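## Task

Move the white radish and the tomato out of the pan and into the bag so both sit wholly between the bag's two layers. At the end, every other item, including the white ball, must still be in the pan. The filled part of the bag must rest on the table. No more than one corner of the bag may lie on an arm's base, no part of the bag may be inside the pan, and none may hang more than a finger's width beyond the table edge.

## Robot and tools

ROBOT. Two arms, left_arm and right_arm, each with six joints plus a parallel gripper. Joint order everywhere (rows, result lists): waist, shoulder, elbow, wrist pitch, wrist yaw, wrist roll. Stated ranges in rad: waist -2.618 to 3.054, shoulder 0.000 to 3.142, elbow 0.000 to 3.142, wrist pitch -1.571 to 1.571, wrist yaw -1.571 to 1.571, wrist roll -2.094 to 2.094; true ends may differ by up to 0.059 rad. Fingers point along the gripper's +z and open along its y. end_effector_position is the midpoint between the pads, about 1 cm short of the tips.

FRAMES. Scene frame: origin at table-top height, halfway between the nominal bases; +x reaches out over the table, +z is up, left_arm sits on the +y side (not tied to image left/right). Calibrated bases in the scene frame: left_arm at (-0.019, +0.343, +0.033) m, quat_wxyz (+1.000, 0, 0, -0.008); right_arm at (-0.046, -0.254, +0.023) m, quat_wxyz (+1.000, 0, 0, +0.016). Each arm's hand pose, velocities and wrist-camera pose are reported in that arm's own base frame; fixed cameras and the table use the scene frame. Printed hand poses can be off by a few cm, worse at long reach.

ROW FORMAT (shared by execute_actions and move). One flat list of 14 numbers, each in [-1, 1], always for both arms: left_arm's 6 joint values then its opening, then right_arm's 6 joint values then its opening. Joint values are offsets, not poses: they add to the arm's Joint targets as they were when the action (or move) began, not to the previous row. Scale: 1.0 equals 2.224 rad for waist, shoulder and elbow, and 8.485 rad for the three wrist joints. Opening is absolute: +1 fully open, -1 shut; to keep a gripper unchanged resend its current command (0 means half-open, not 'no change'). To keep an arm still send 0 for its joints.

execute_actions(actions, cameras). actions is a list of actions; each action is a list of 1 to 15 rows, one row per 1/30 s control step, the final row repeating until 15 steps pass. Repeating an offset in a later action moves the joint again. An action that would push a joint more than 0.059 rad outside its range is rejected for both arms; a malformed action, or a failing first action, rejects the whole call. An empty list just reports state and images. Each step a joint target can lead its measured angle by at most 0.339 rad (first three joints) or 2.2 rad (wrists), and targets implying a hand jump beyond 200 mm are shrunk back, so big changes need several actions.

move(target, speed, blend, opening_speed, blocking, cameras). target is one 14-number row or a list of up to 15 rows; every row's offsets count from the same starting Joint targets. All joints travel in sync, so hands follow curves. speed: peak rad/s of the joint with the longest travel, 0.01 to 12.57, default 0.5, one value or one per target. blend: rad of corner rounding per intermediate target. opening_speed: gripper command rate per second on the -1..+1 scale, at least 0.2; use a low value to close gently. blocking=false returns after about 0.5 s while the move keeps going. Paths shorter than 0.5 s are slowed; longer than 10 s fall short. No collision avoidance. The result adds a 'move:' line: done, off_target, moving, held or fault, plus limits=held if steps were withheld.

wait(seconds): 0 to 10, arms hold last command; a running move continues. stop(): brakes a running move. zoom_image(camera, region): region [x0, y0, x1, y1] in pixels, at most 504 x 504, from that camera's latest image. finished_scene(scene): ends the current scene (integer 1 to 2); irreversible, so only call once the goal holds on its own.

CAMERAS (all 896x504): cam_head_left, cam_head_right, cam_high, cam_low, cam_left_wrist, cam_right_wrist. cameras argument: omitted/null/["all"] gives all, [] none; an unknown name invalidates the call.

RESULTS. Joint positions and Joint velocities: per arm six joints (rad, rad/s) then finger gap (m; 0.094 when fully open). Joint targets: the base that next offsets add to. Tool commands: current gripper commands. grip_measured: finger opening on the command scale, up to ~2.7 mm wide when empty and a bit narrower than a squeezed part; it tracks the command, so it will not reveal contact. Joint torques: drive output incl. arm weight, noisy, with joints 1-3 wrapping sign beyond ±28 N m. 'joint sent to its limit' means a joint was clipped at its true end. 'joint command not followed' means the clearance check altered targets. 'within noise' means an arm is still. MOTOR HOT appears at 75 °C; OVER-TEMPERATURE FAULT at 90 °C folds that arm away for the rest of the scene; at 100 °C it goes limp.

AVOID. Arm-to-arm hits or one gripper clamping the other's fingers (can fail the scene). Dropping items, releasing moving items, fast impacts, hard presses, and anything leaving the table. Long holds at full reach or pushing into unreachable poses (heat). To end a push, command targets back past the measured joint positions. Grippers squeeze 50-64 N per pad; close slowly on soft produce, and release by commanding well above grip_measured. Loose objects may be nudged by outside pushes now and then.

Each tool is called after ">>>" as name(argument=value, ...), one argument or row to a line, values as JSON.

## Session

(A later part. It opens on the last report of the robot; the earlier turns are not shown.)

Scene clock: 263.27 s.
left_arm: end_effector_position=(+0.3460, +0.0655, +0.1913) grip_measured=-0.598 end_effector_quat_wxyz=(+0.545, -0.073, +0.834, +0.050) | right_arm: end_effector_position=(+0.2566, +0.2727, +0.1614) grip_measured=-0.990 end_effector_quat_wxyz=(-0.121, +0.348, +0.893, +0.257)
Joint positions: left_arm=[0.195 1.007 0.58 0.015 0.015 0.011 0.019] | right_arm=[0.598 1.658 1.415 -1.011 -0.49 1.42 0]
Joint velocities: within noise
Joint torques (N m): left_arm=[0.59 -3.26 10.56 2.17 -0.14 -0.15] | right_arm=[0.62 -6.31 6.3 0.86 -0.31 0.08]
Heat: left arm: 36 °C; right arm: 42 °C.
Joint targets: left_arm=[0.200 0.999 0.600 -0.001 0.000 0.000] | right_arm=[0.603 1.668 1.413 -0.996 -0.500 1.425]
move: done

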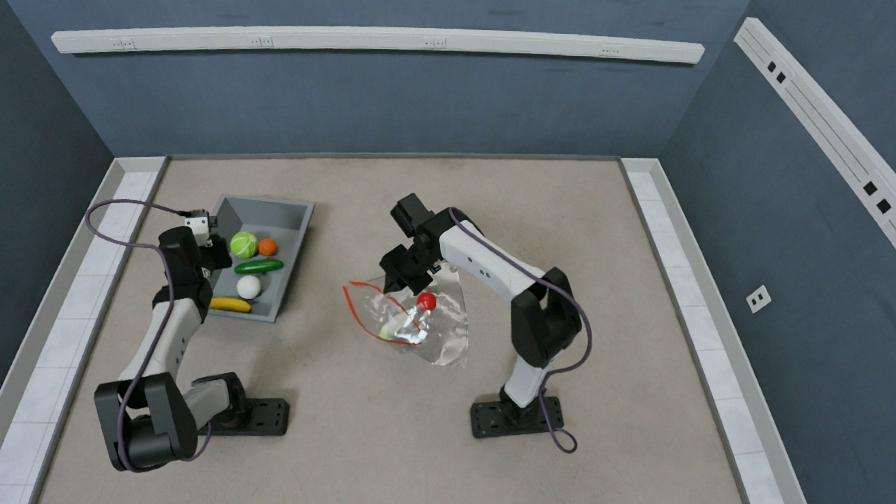

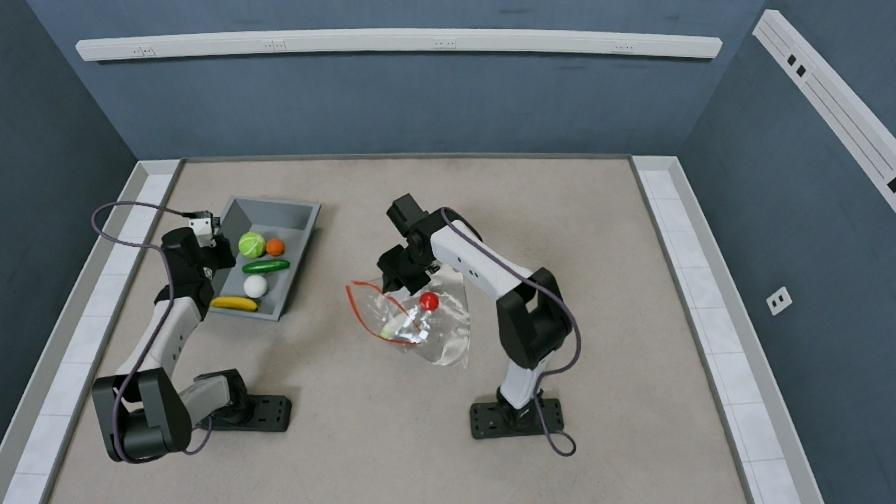

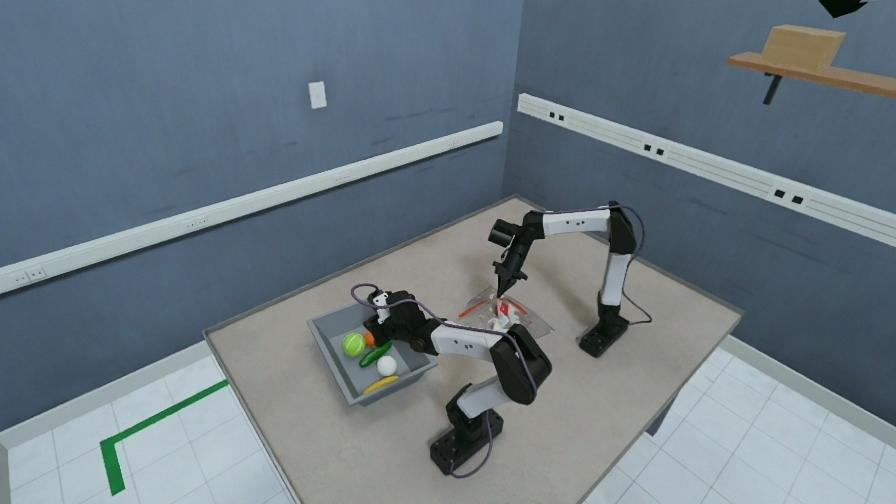

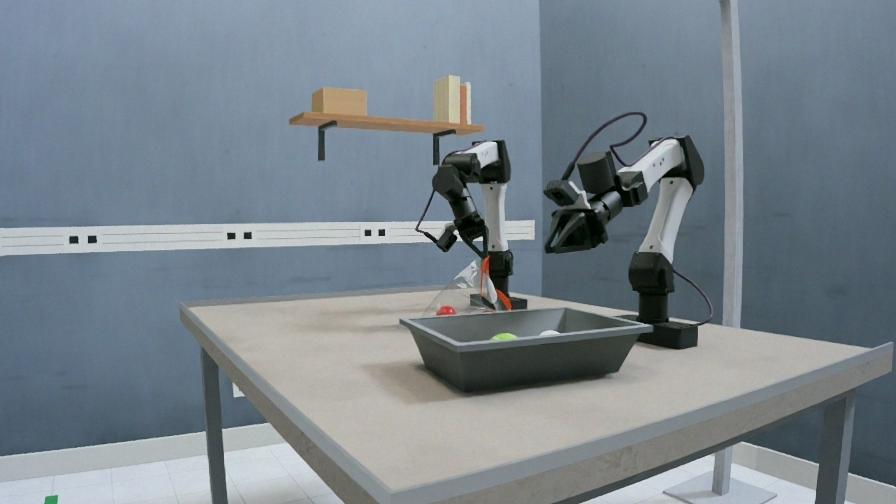

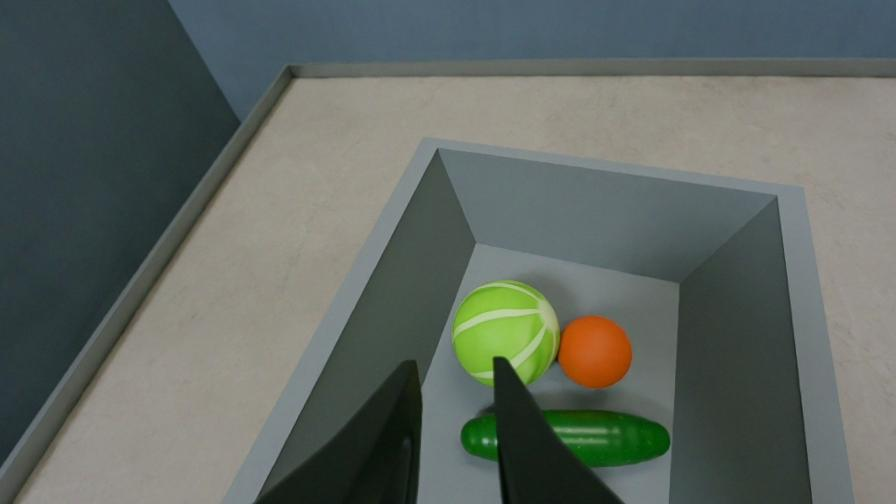

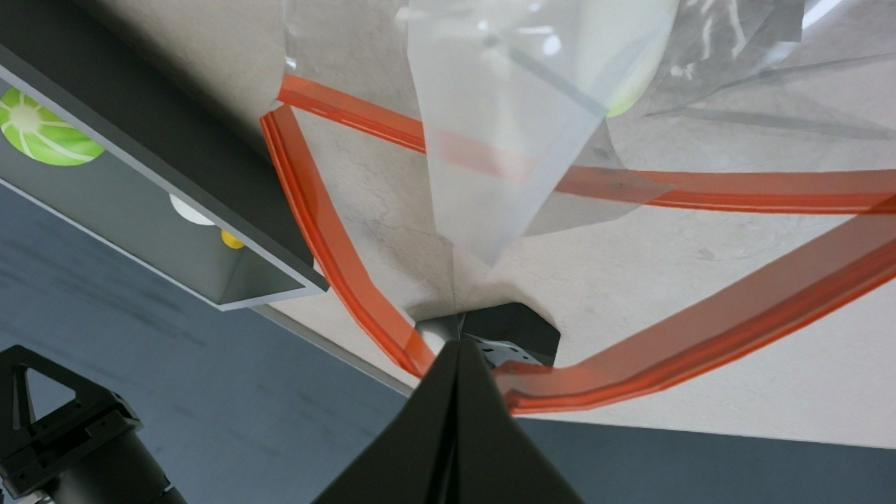

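>>> move(
  target=[0,0,0,0,0,0,-0.6,0.0283,0.1176,-0.109,0.0536,0,0,-1],
  speed=0.15,
)

Scene clock: 267.20 s.
left_arm: end_effector_position=(+0.3459, +0.0656, +0.1913) grip_measured=-0.598 end_effector_quat_wxyz=(+0.545, -0.073, +0.834, +0.050) | right_arm: end_effector_position=(+0.2593, +0.3041, +0.0232) grip_measured=-0.990 end_effector_quat_wxyz=(-0.141, +0.325, +0.905, +0.236)
Joint positions: left_arm=[0.195 1.007 0.58 0.015 0.015 0.011 0.019] | right_arm=[0.66 1.916 1.174 -0.555 -0.491 1.42 0]
Joint velocities: within noise
Joint torques (N m): left_arm=[0.58 -3.23 10.56 2.19 -0.12 -0.16] | right_arm=[0.58 -7.5 5.46 0.86 -0.31 0.09]
Heat: left arm: 36 °C; right arm: 42 °C.
Joint targets: left_arm=[0.200 0.999 0.600 -0.001 0.000 0.000] | right_arm=[0.666 1.929 1.170 -0.541 -0.500 1.425]
move: done

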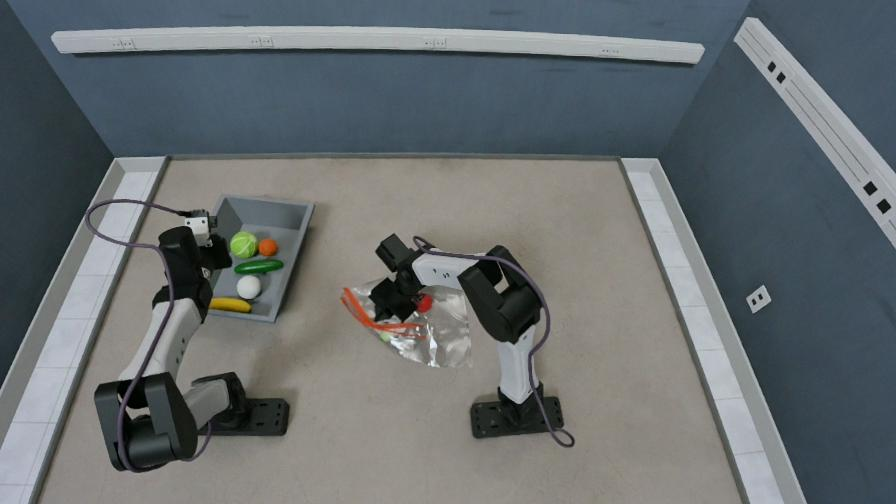

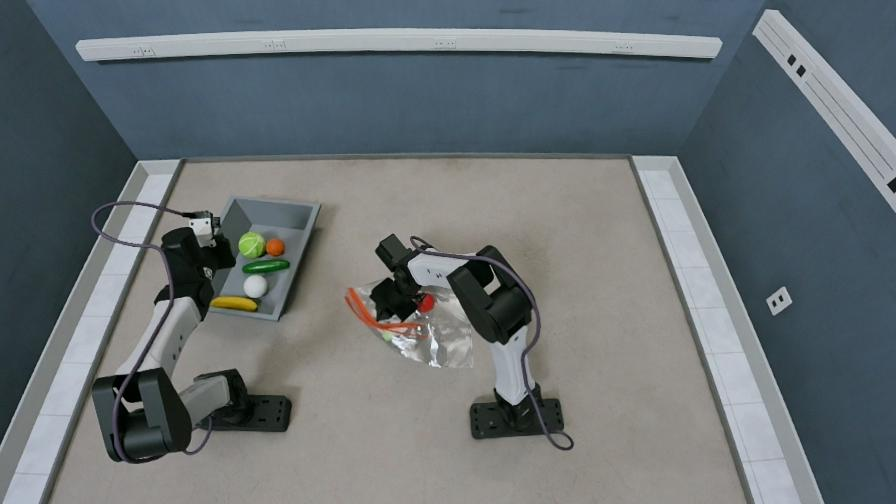

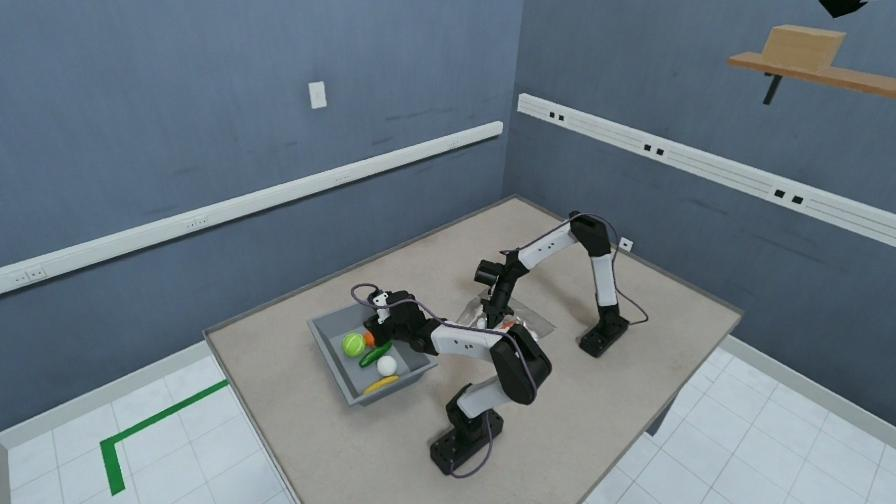

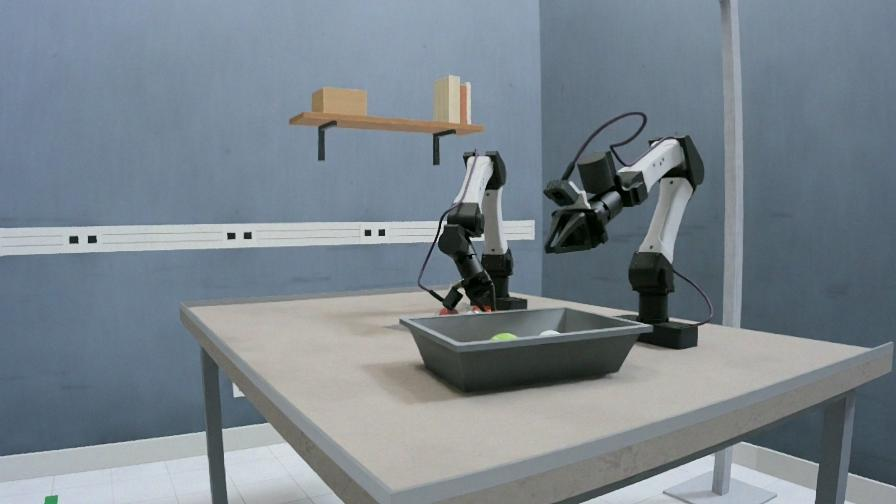

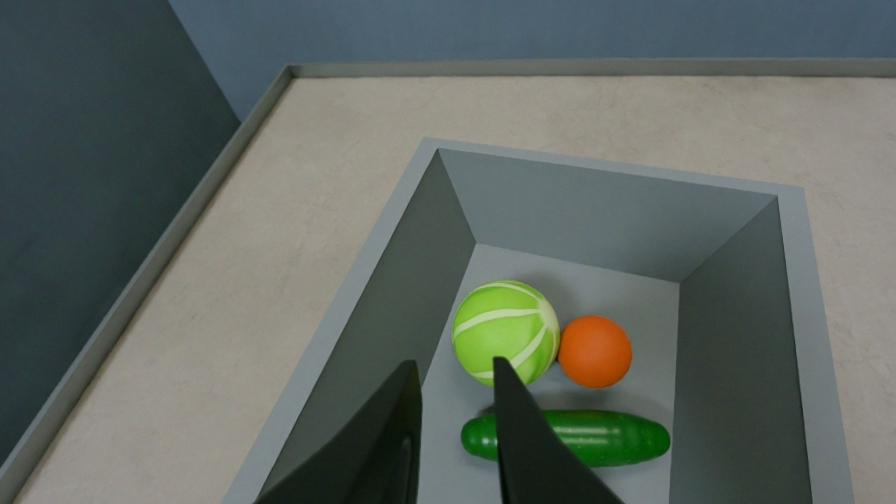

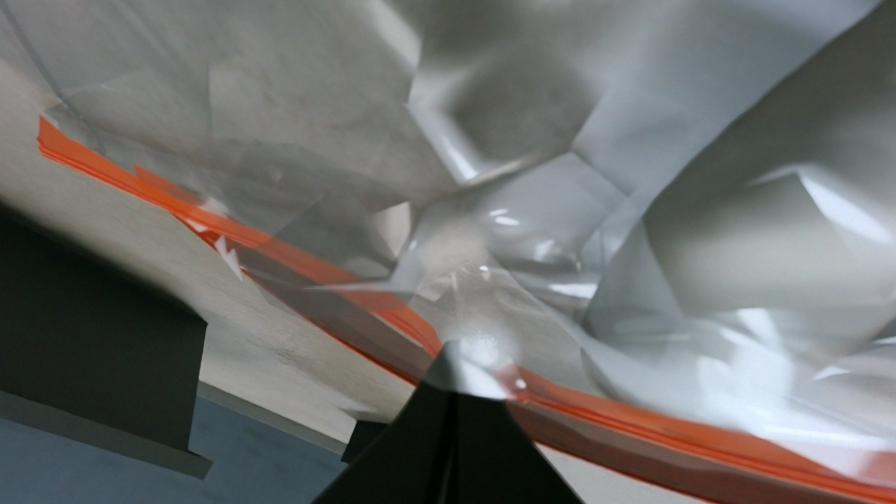

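>>> zoom_image(
  camera="cam_head_left",
  region=[320, 250, 490, 390],
)

>>> zoom_image(
  camera="cam_head_right",
  region=[320, 250, 490, 390],
)

Scaled by 2.965 from the camera's 896x504 image, which has a finer 1280x720 frame.

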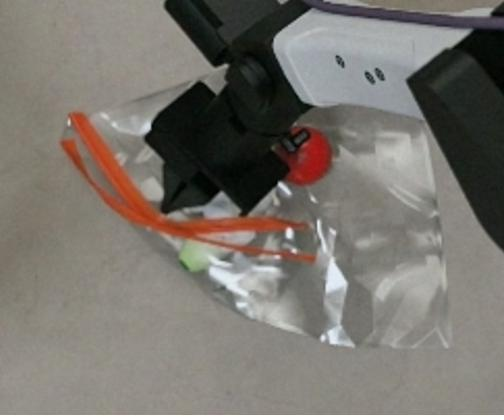

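Scaled by 2.965 from the camera's 896x504 image, which has a finer 1280x720 frame.

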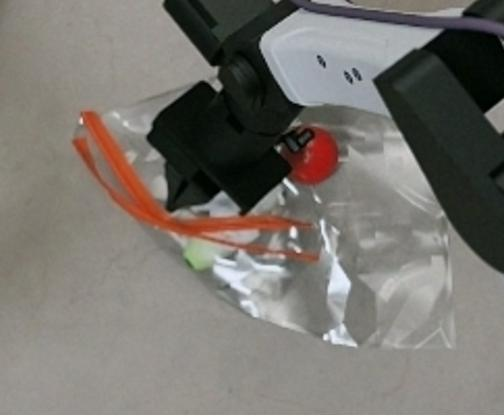

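>>> move(
  target=[0,0,0,0,0,0,-0.6,-0.01,-0.1176,0.109,-0.0536,0,0,-1],
  speed=0.2,
  cameras=["cam_head_left","cam_right_wrist","cam_low"],
)

>>> zoom_image(
  camera="cam_head_left",
  region=[320, 250, 490, 390],
)

Scene clock: 270.87 s.
left_arm: end_effector_position=(+0.3459, +0.0656, +0.1913) grip_measured=-0.598 end_effector_quat_wxyz=(+0.545, -0.073, +0.834, +0.050) | right_arm: end_effector_position=(+0.2412, +0.2855, +0.1376) grip_measured=-0.990 end_effector_quat_wxyz=(-0.143, +0.332, +0.903, +0.231)
Joint positions: left_arm=[0.195 1.007 0.58 0.015 0.015 0.011 0.019] | right_arm=[0.651 1.705 1.387 -0.992 -0.491 1.42 0]
Joint velocities: within noise
Joint torques (N m): left_arm=[0.62 -3.25 10.58 2.19 -0.13 -0.15] | right_arm=[-0.62 -10.71 8.91 0.66 -0.31 0.09]
Heat: left arm: 36 °C; right arm: 43 °C.
Joint targets: left_arm=[0.200 0.999 0.600 -0.001 0.000 0.000] | right_arm=[0.644 1.668 1.413 -0.996 -0.500 1.425]
move: off_target (right_arm); right_arm: the shoulder is farthest, 0.037 rad from its target
Images, in order (width x height): cam_head_left 896x504, cam_low 896x504, cam_right_wrist 896x504.

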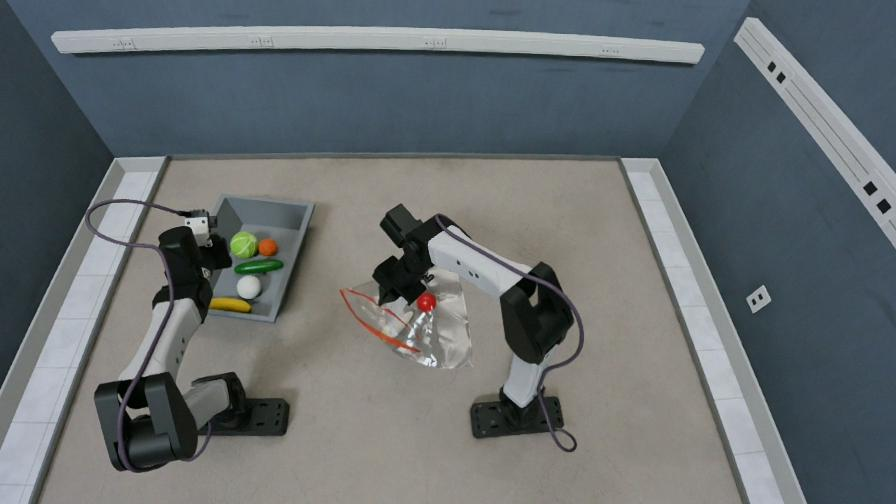

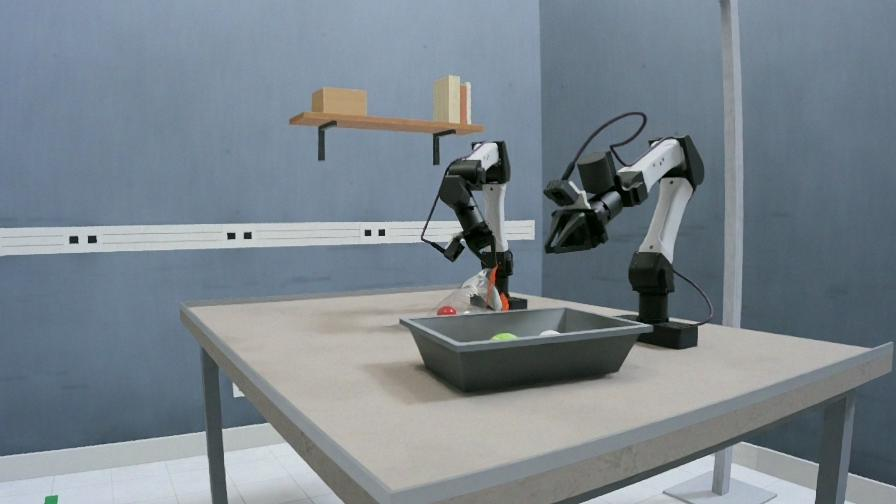

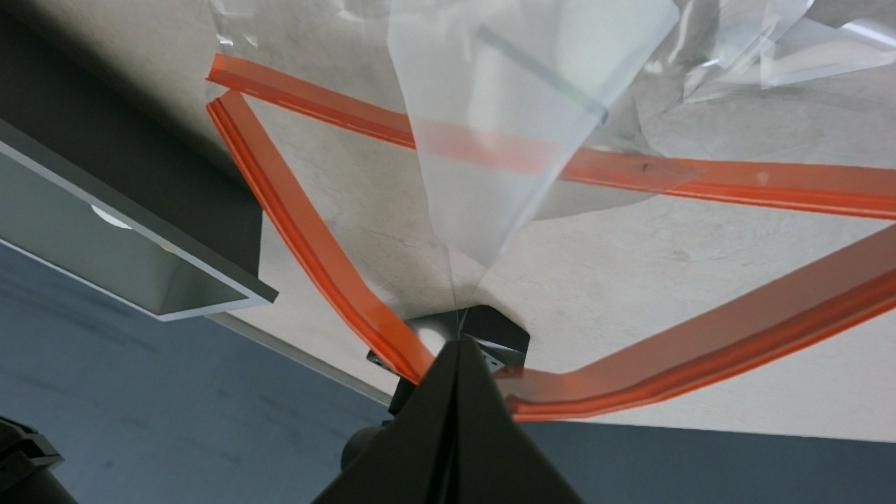

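Scaled by 2.965 from the camera's 896x504 image, which has a finer 1280x720 frame.

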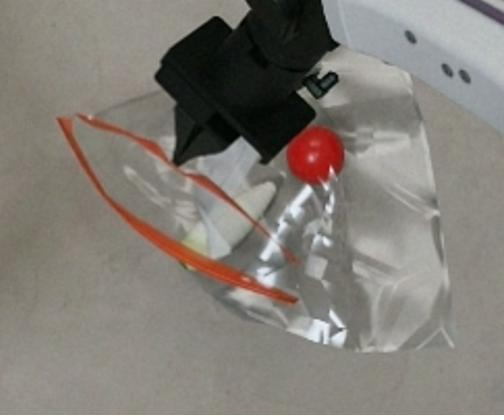

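>>> move(
  target=[0,0,0,0,0,0,-0.6,-0.0647,-0.0778,0.254,-0.0574,0,0,-1],
  speed=0.25,
  cameras=["cam_head_left"],
)

>>> move(
  target=[-0.298,0.15,-0.1317,0.068,0.0943,0,-0.6,0,0,0,0,0,0,-1],
  speed=0.7,
)

Scene clock: 274.90 s.
left_arm: end_effector_position=(+0.3459, +0.0656, +0.1913) grip_measured=-0.598 end_effector_quat_wxyz=(+0.545, -0.073, +0.834, +0.050) | right_arm: end_effector_position=(+0.2365, +0.2237, +0.3391) grip_measured=-0.990 end_effector_quat_wxyz=(-0.050, +0.357, +0.869, +0.339)
Joint positions: left_arm=[0.195 1.007 0.58 0.015 0.015 0.011 0.019] | right_arm=[0.506 1.519 1.954 -1.486 -0.491 1.42 0]
Joint velocities: within noise
Joint torques (N m): left_arm=[0.57 -3.26 10.52 2.19 -0.13 -0.15] | right_arm=[-0.53 -7.08 7.76 1.12 -0.29 0.08]
Heat: left arm: 36 °C; right arm: 43 °C.
Joint targets: left_arm=[0.200 0.999 0.600 -0.001 0.000 0.000] | right_arm=[0.500 1.495 1.978 -1.483 -0.500 1.425]
move: done
Images, in order (width x height): cam_head_left 896x504.

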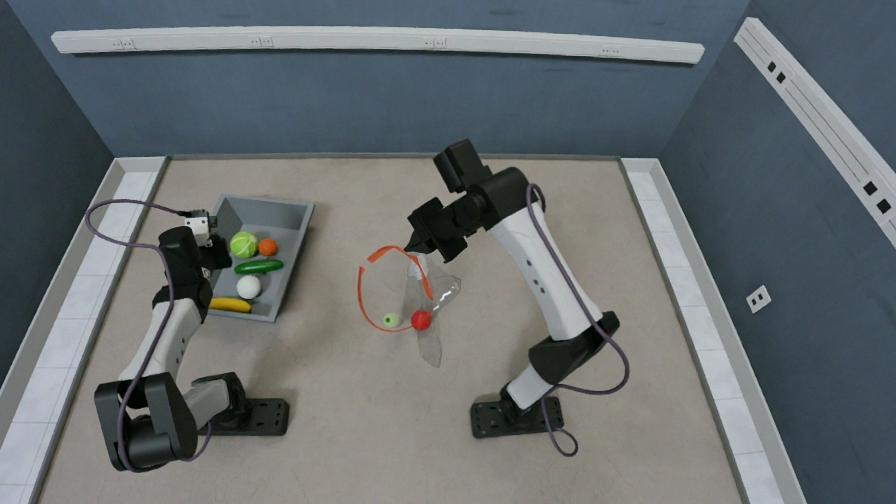

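Scene clock: 276.87 s.
left_arm: end_effector_position=(+0.2279, -0.2478, +0.1112) grip_measured=-0.598 end_effector_quat_wxyz=(+0.412, +0.381, +0.711, -0.425) | right_arm: end_effector_position=(+0.2363, +0.2236, +0.3390) grip_measured=-0.990 end_effector_quat_wxyz=(-0.051, +0.358, +0.869, +0.339)
Joint positions: left_arm=[-0.458 1.324 0.316 0.57 0.784 0.01 0.019] | right_arm=[0.506 1.519 1.954 -1.487 -0.491 1.42 0]
Joint velocities: within noise
Joint torques (N m): left_arm=[-0.18 -2.95 5.83 2.18 0.33 -0.13] | right_arm=[-0.54 -7.04 7.75 1.13 -0.29 0.07]
Heat: left arm: 36 °C; right arm: 43 °C.
Joint targets: left_arm=[-0.464 1.333 0.307 0.576 0.800 0.000] | right_arm=[0.500 1.495 1.978 -1.483 -0.500 1.425]
move: done

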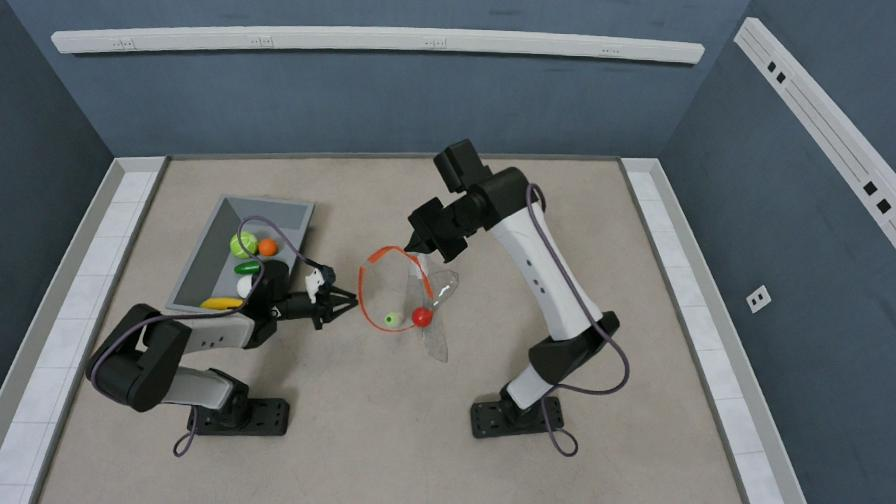

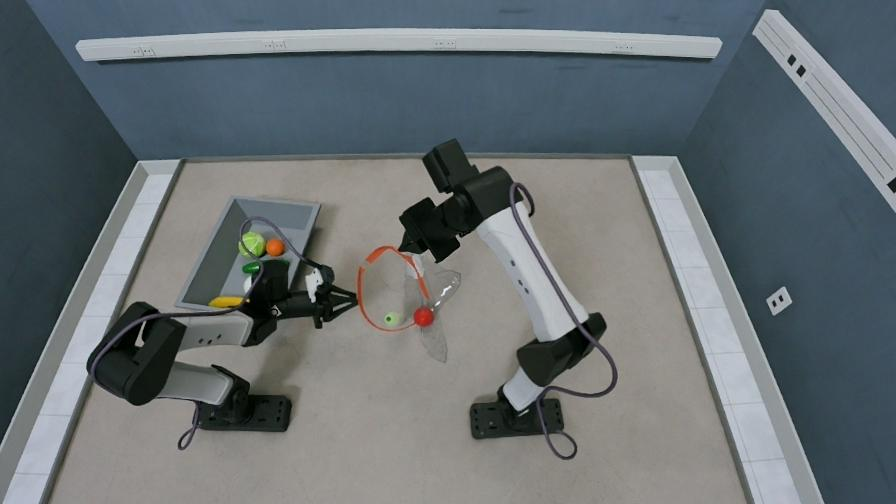

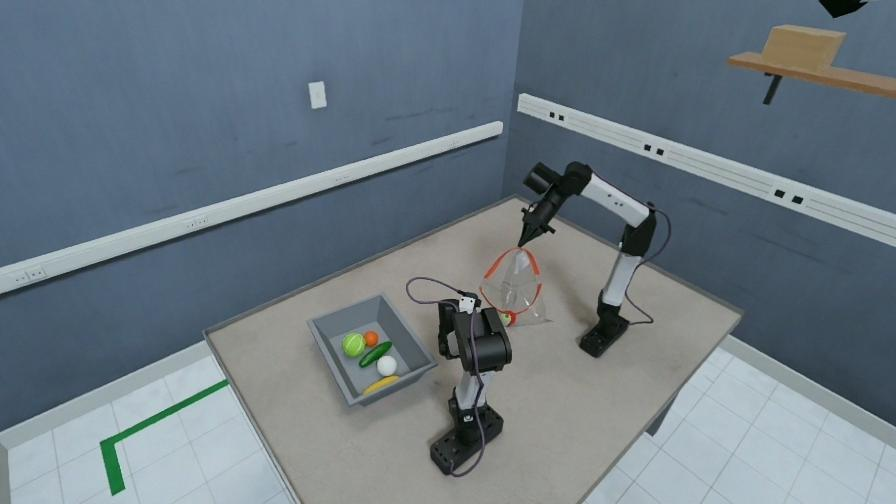

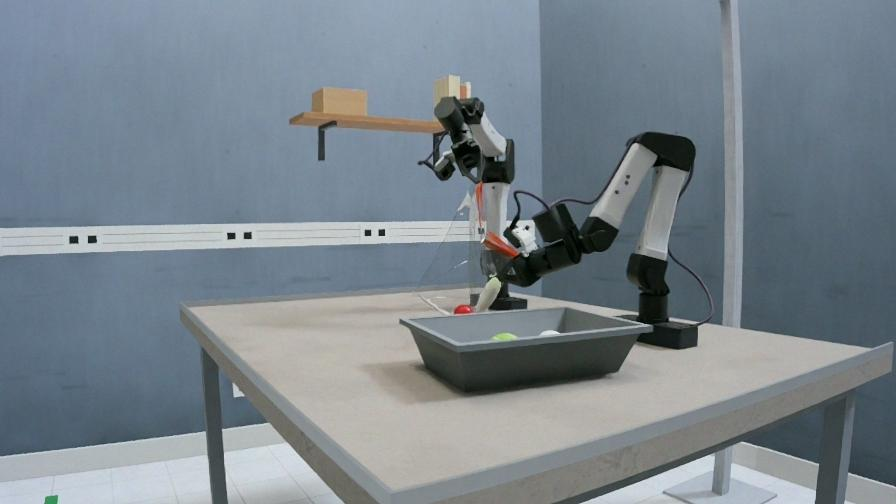

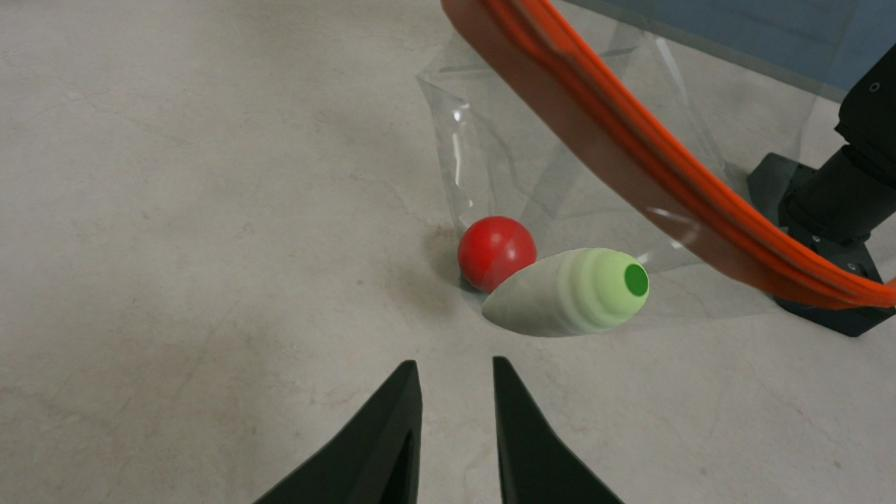

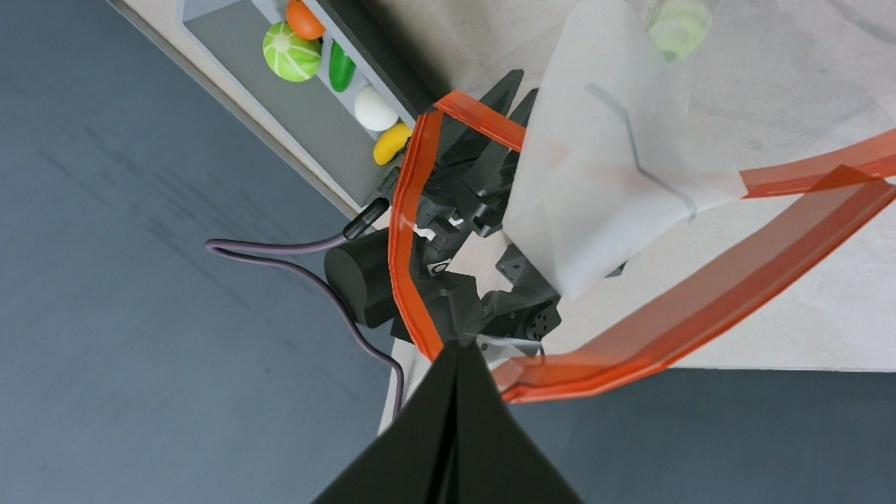

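>>> move(
  target=[
    [0,-0.0598,0.2666,-0.0797,-0.0354,0.0825,0.5,0,0,0,0,0,0,-1],
    [-0.1648,0.0107,0.4092,-0.1692,-0.053,0.1768,0.5,0,0,0,0,0,0,-1],
  ],
  speed=0.5,
  blend=0.1,
)

Scene clock: 286.67 s.
left_arm: end_effector_position=(+0.1853, -0.2912, +0.1969) grip_measured=+0.498 end_effector_quat_wxyz=(+0.321, +0.884, +0.333, -0.074) | right_arm: end_effector_position=(+0.2361, +0.2235, +0.3389) grip_measured=-0.990 end_effector_quat_wxyz=(-0.051, +0.358, +0.869, +0.338)
Joint positions: left_arm=[-0.825 1.344 1.194 -0.844 0.366 1.487 0.07] | right_arm=[0.506 1.519 1.954 -1.488 -0.491 1.42 0]
Joint velocities: within noise
Joint torques (N m): left_arm=[-0.16 -3.85 10.24 1.35 0.08 0.03] | right_arm=[-0.53 -7.06 7.75 1.14 -0.29 0.08]
Heat: left arm: 36 °C; right arm: 43 °C.
Joint targets: left_arm=[-0.830 1.357 1.217 -0.860 0.350 1.500] | right_arm=[0.500 1.495 1.978 -1.483 -0.500 1.425]
move: done

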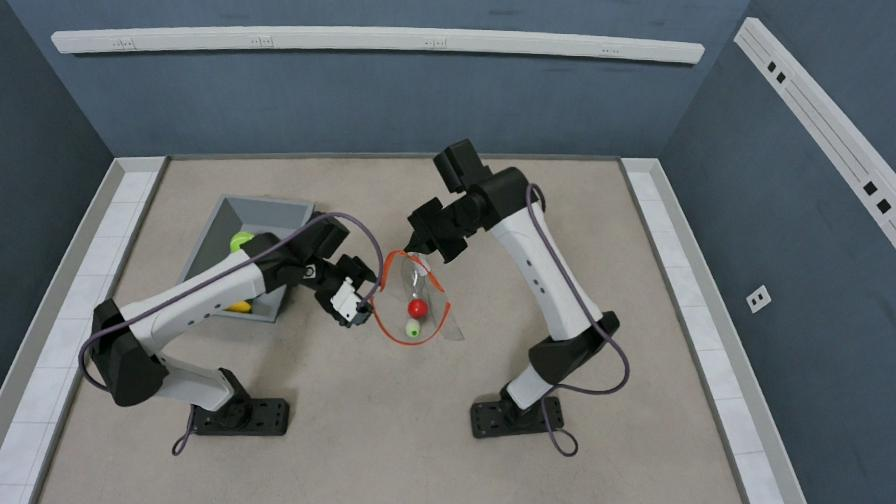

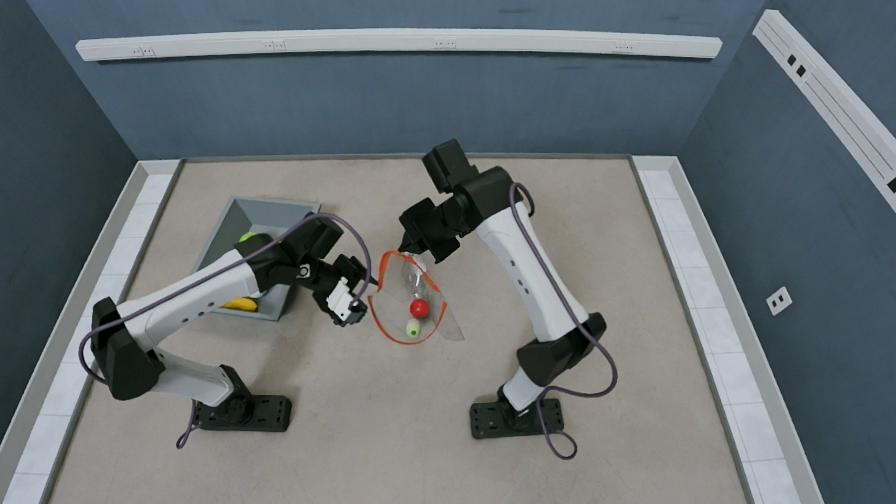

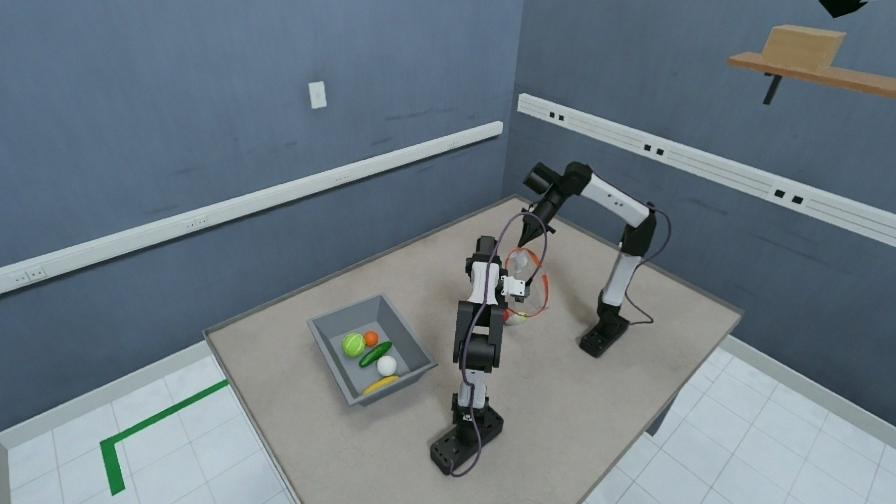

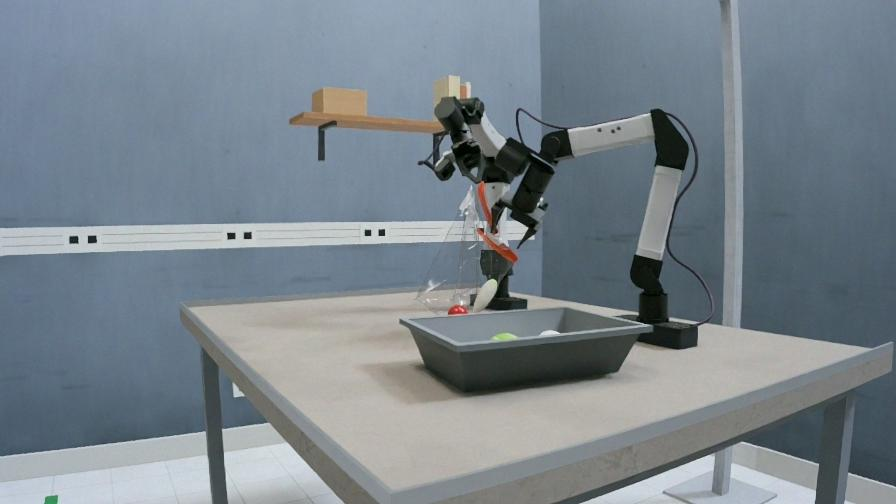

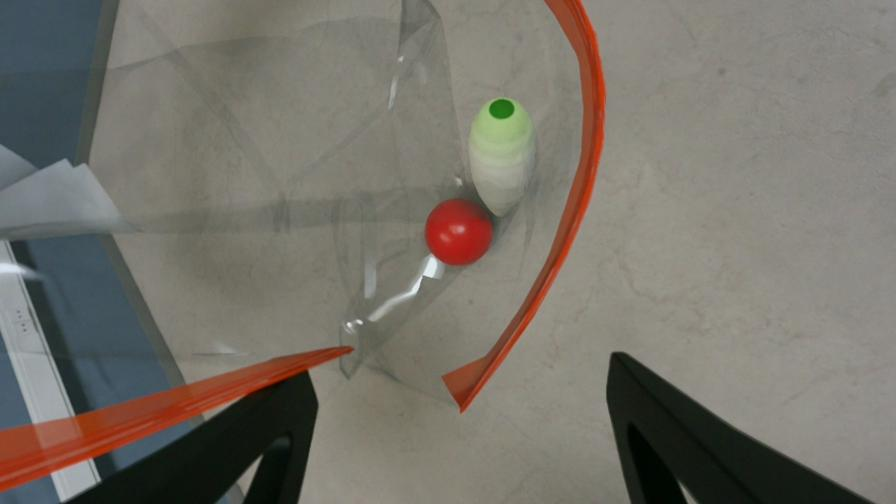

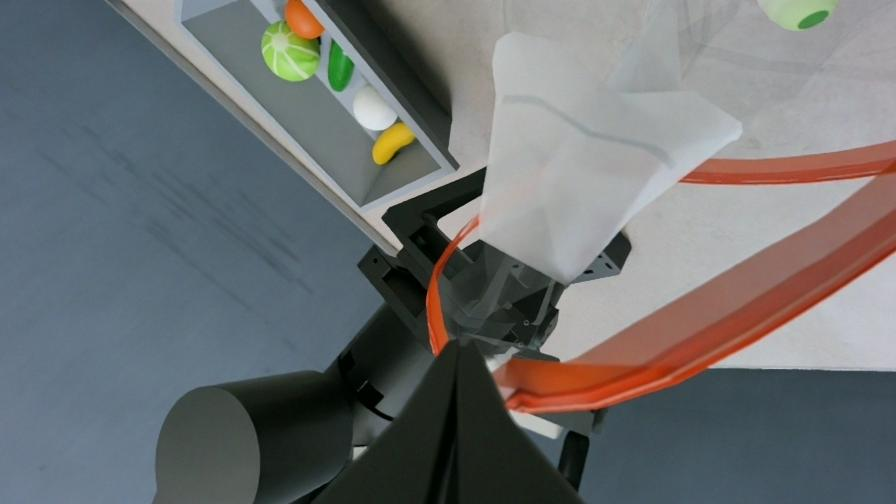

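>>> move(
  target=[-0.0325,0.040,-0.083,0.0322,0,0,0.5,0,0,0,0,0,0,-1],
  speed=0.2,
  cameras=["cam_left_wrist","cam_head_left"],
)

Scene clock: 290.20 s.
left_arm: end_effector_position=(+0.1791, -0.3220, +0.1422) grip_measured=+0.498 end_effector_quat_wxyz=(+0.323, +0.894, +0.300, -0.083) | right_arm: end_effector_position=(+0.2360, +0.2234, +0.3388) grip_measured=-0.990 end_effector_quat_wxyz=(-0.051, +0.358, +0.869, +0.338)
Joint positions: left_arm=[-0.896 1.434 1.044 -0.594 0.365 1.488 0.07] | right_arm=[0.506 1.519 1.954 -1.489 -0.491 1.42 0]
Joint velocities: within noise
Joint torques (N m): left_arm=[-0.29 -4.7 6.8 1.61 0.1 0.04] | right_arm=[-0.57 -7.06 7.75 1.14 -0.29 0.07]
Heat: left arm: 36 °C; right arm: 43 °C.
Joint targets: left_arm=[-0.902 1.446 1.033 -0.586 0.350 1.500] | right_arm=[0.500 1.495 1.978 -1.483 -0.500 1.425]
move: done
Images, in order (width x height): cam_head_left 896x504, cam_left_wrist 896x504.

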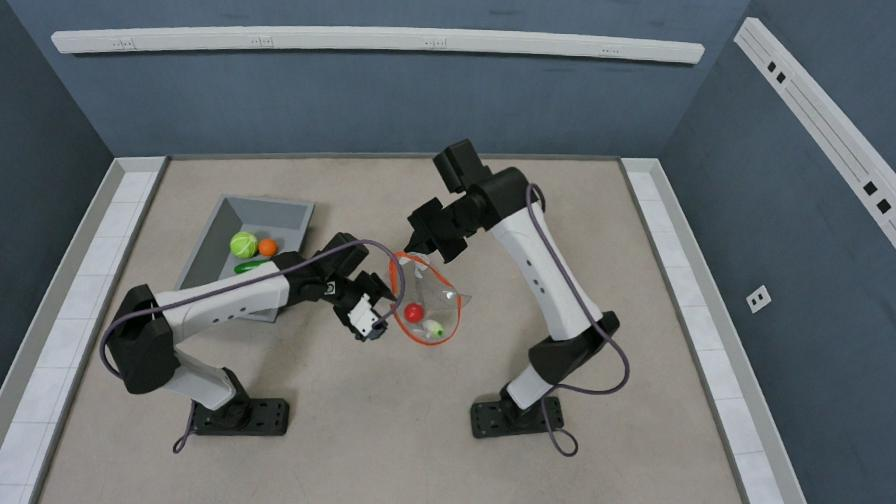

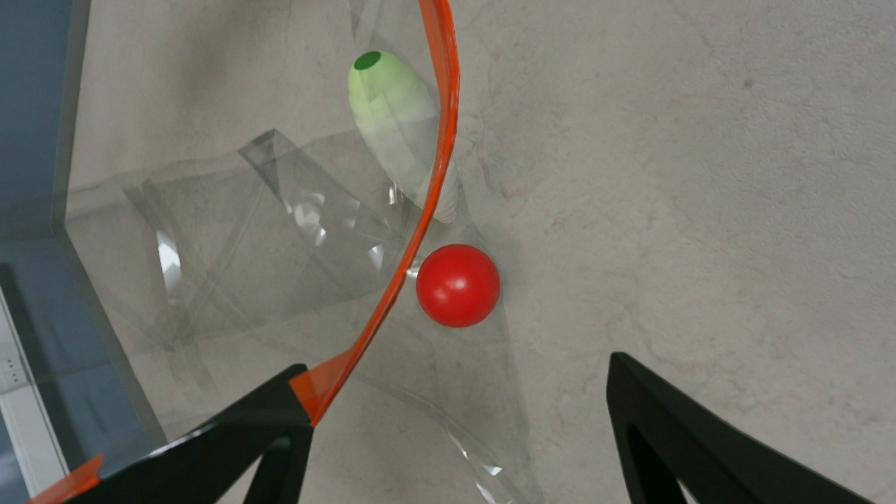

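>>> move(
  target=[-0.022,0.0968,0.0558,0.01064,0,0,0.5,0,0,0,0,0,0,-1],
  speed=0.15,
  cameras=["cam_left_wrist","cam_head_left"],
)

Scene clock: 292.70 s.
left_arm: end_effector_position=(+0.1884, -0.3650, +0.1096) grip_measured=+0.498 end_effector_quat_wxyz=(+0.306, +0.904, +0.282, -0.096) | right_arm: end_effector_position=(+0.2359, +0.2234, +0.3388) grip_measured=-0.990 end_effector_quat_wxyz=(-0.051, +0.358, +0.869, +0.338)
Joint positions: left_arm=[-0.944 1.645 1.133 -0.504 0.365 1.488 0.07] | right_arm=[0.506 1.519 1.954 -1.489 -0.491 1.42 0]
Joint velocities: within noise
Joint torques (N m): left_arm=[-0.34 -6.16 9.98 1.57 0.1 0.04] | right_arm=[-0.54 -7.06 7.72 1.15 -0.29 0.07]
Heat: left arm: 36 °C; right arm: 43 °C.
Joint targets: left_arm=[-0.951 1.661 1.156 -0.496 0.350 1.500] | right_arm=[0.500 1.495 1.978 -1.483 -0.500 1.425]
move: done
Images, in order (width x height): cam_head_left 896x504, cam_left_wrist 896x504.

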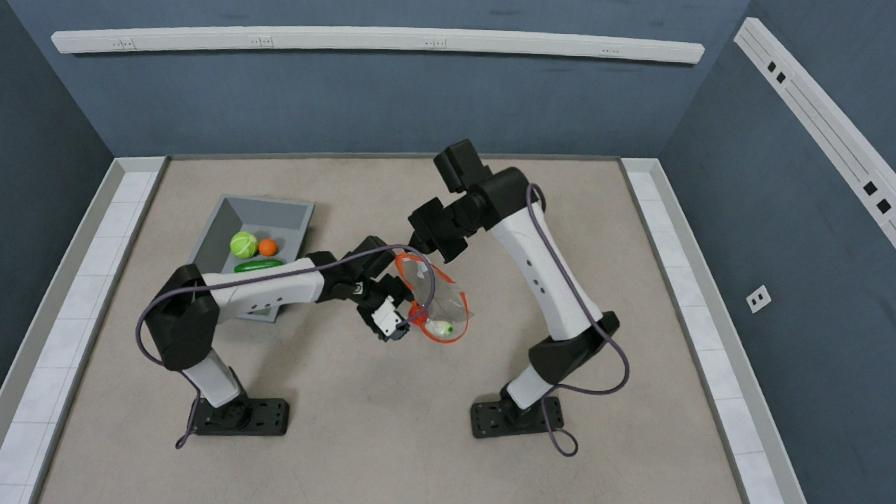

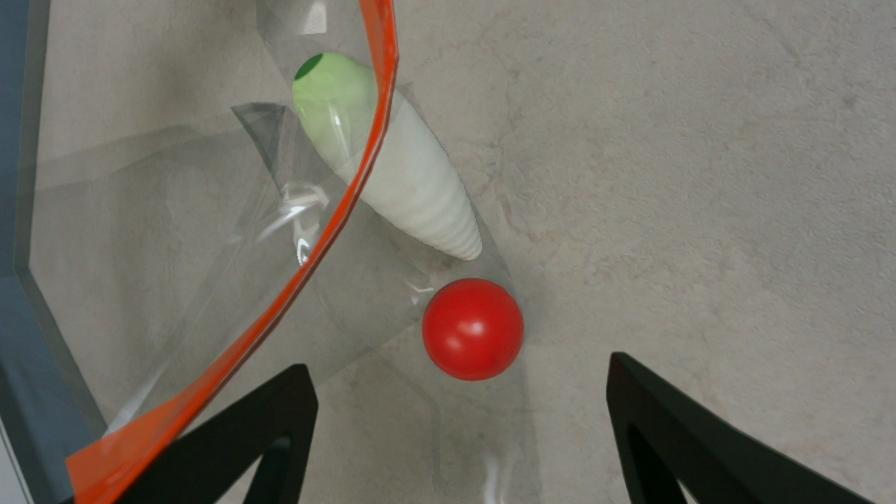

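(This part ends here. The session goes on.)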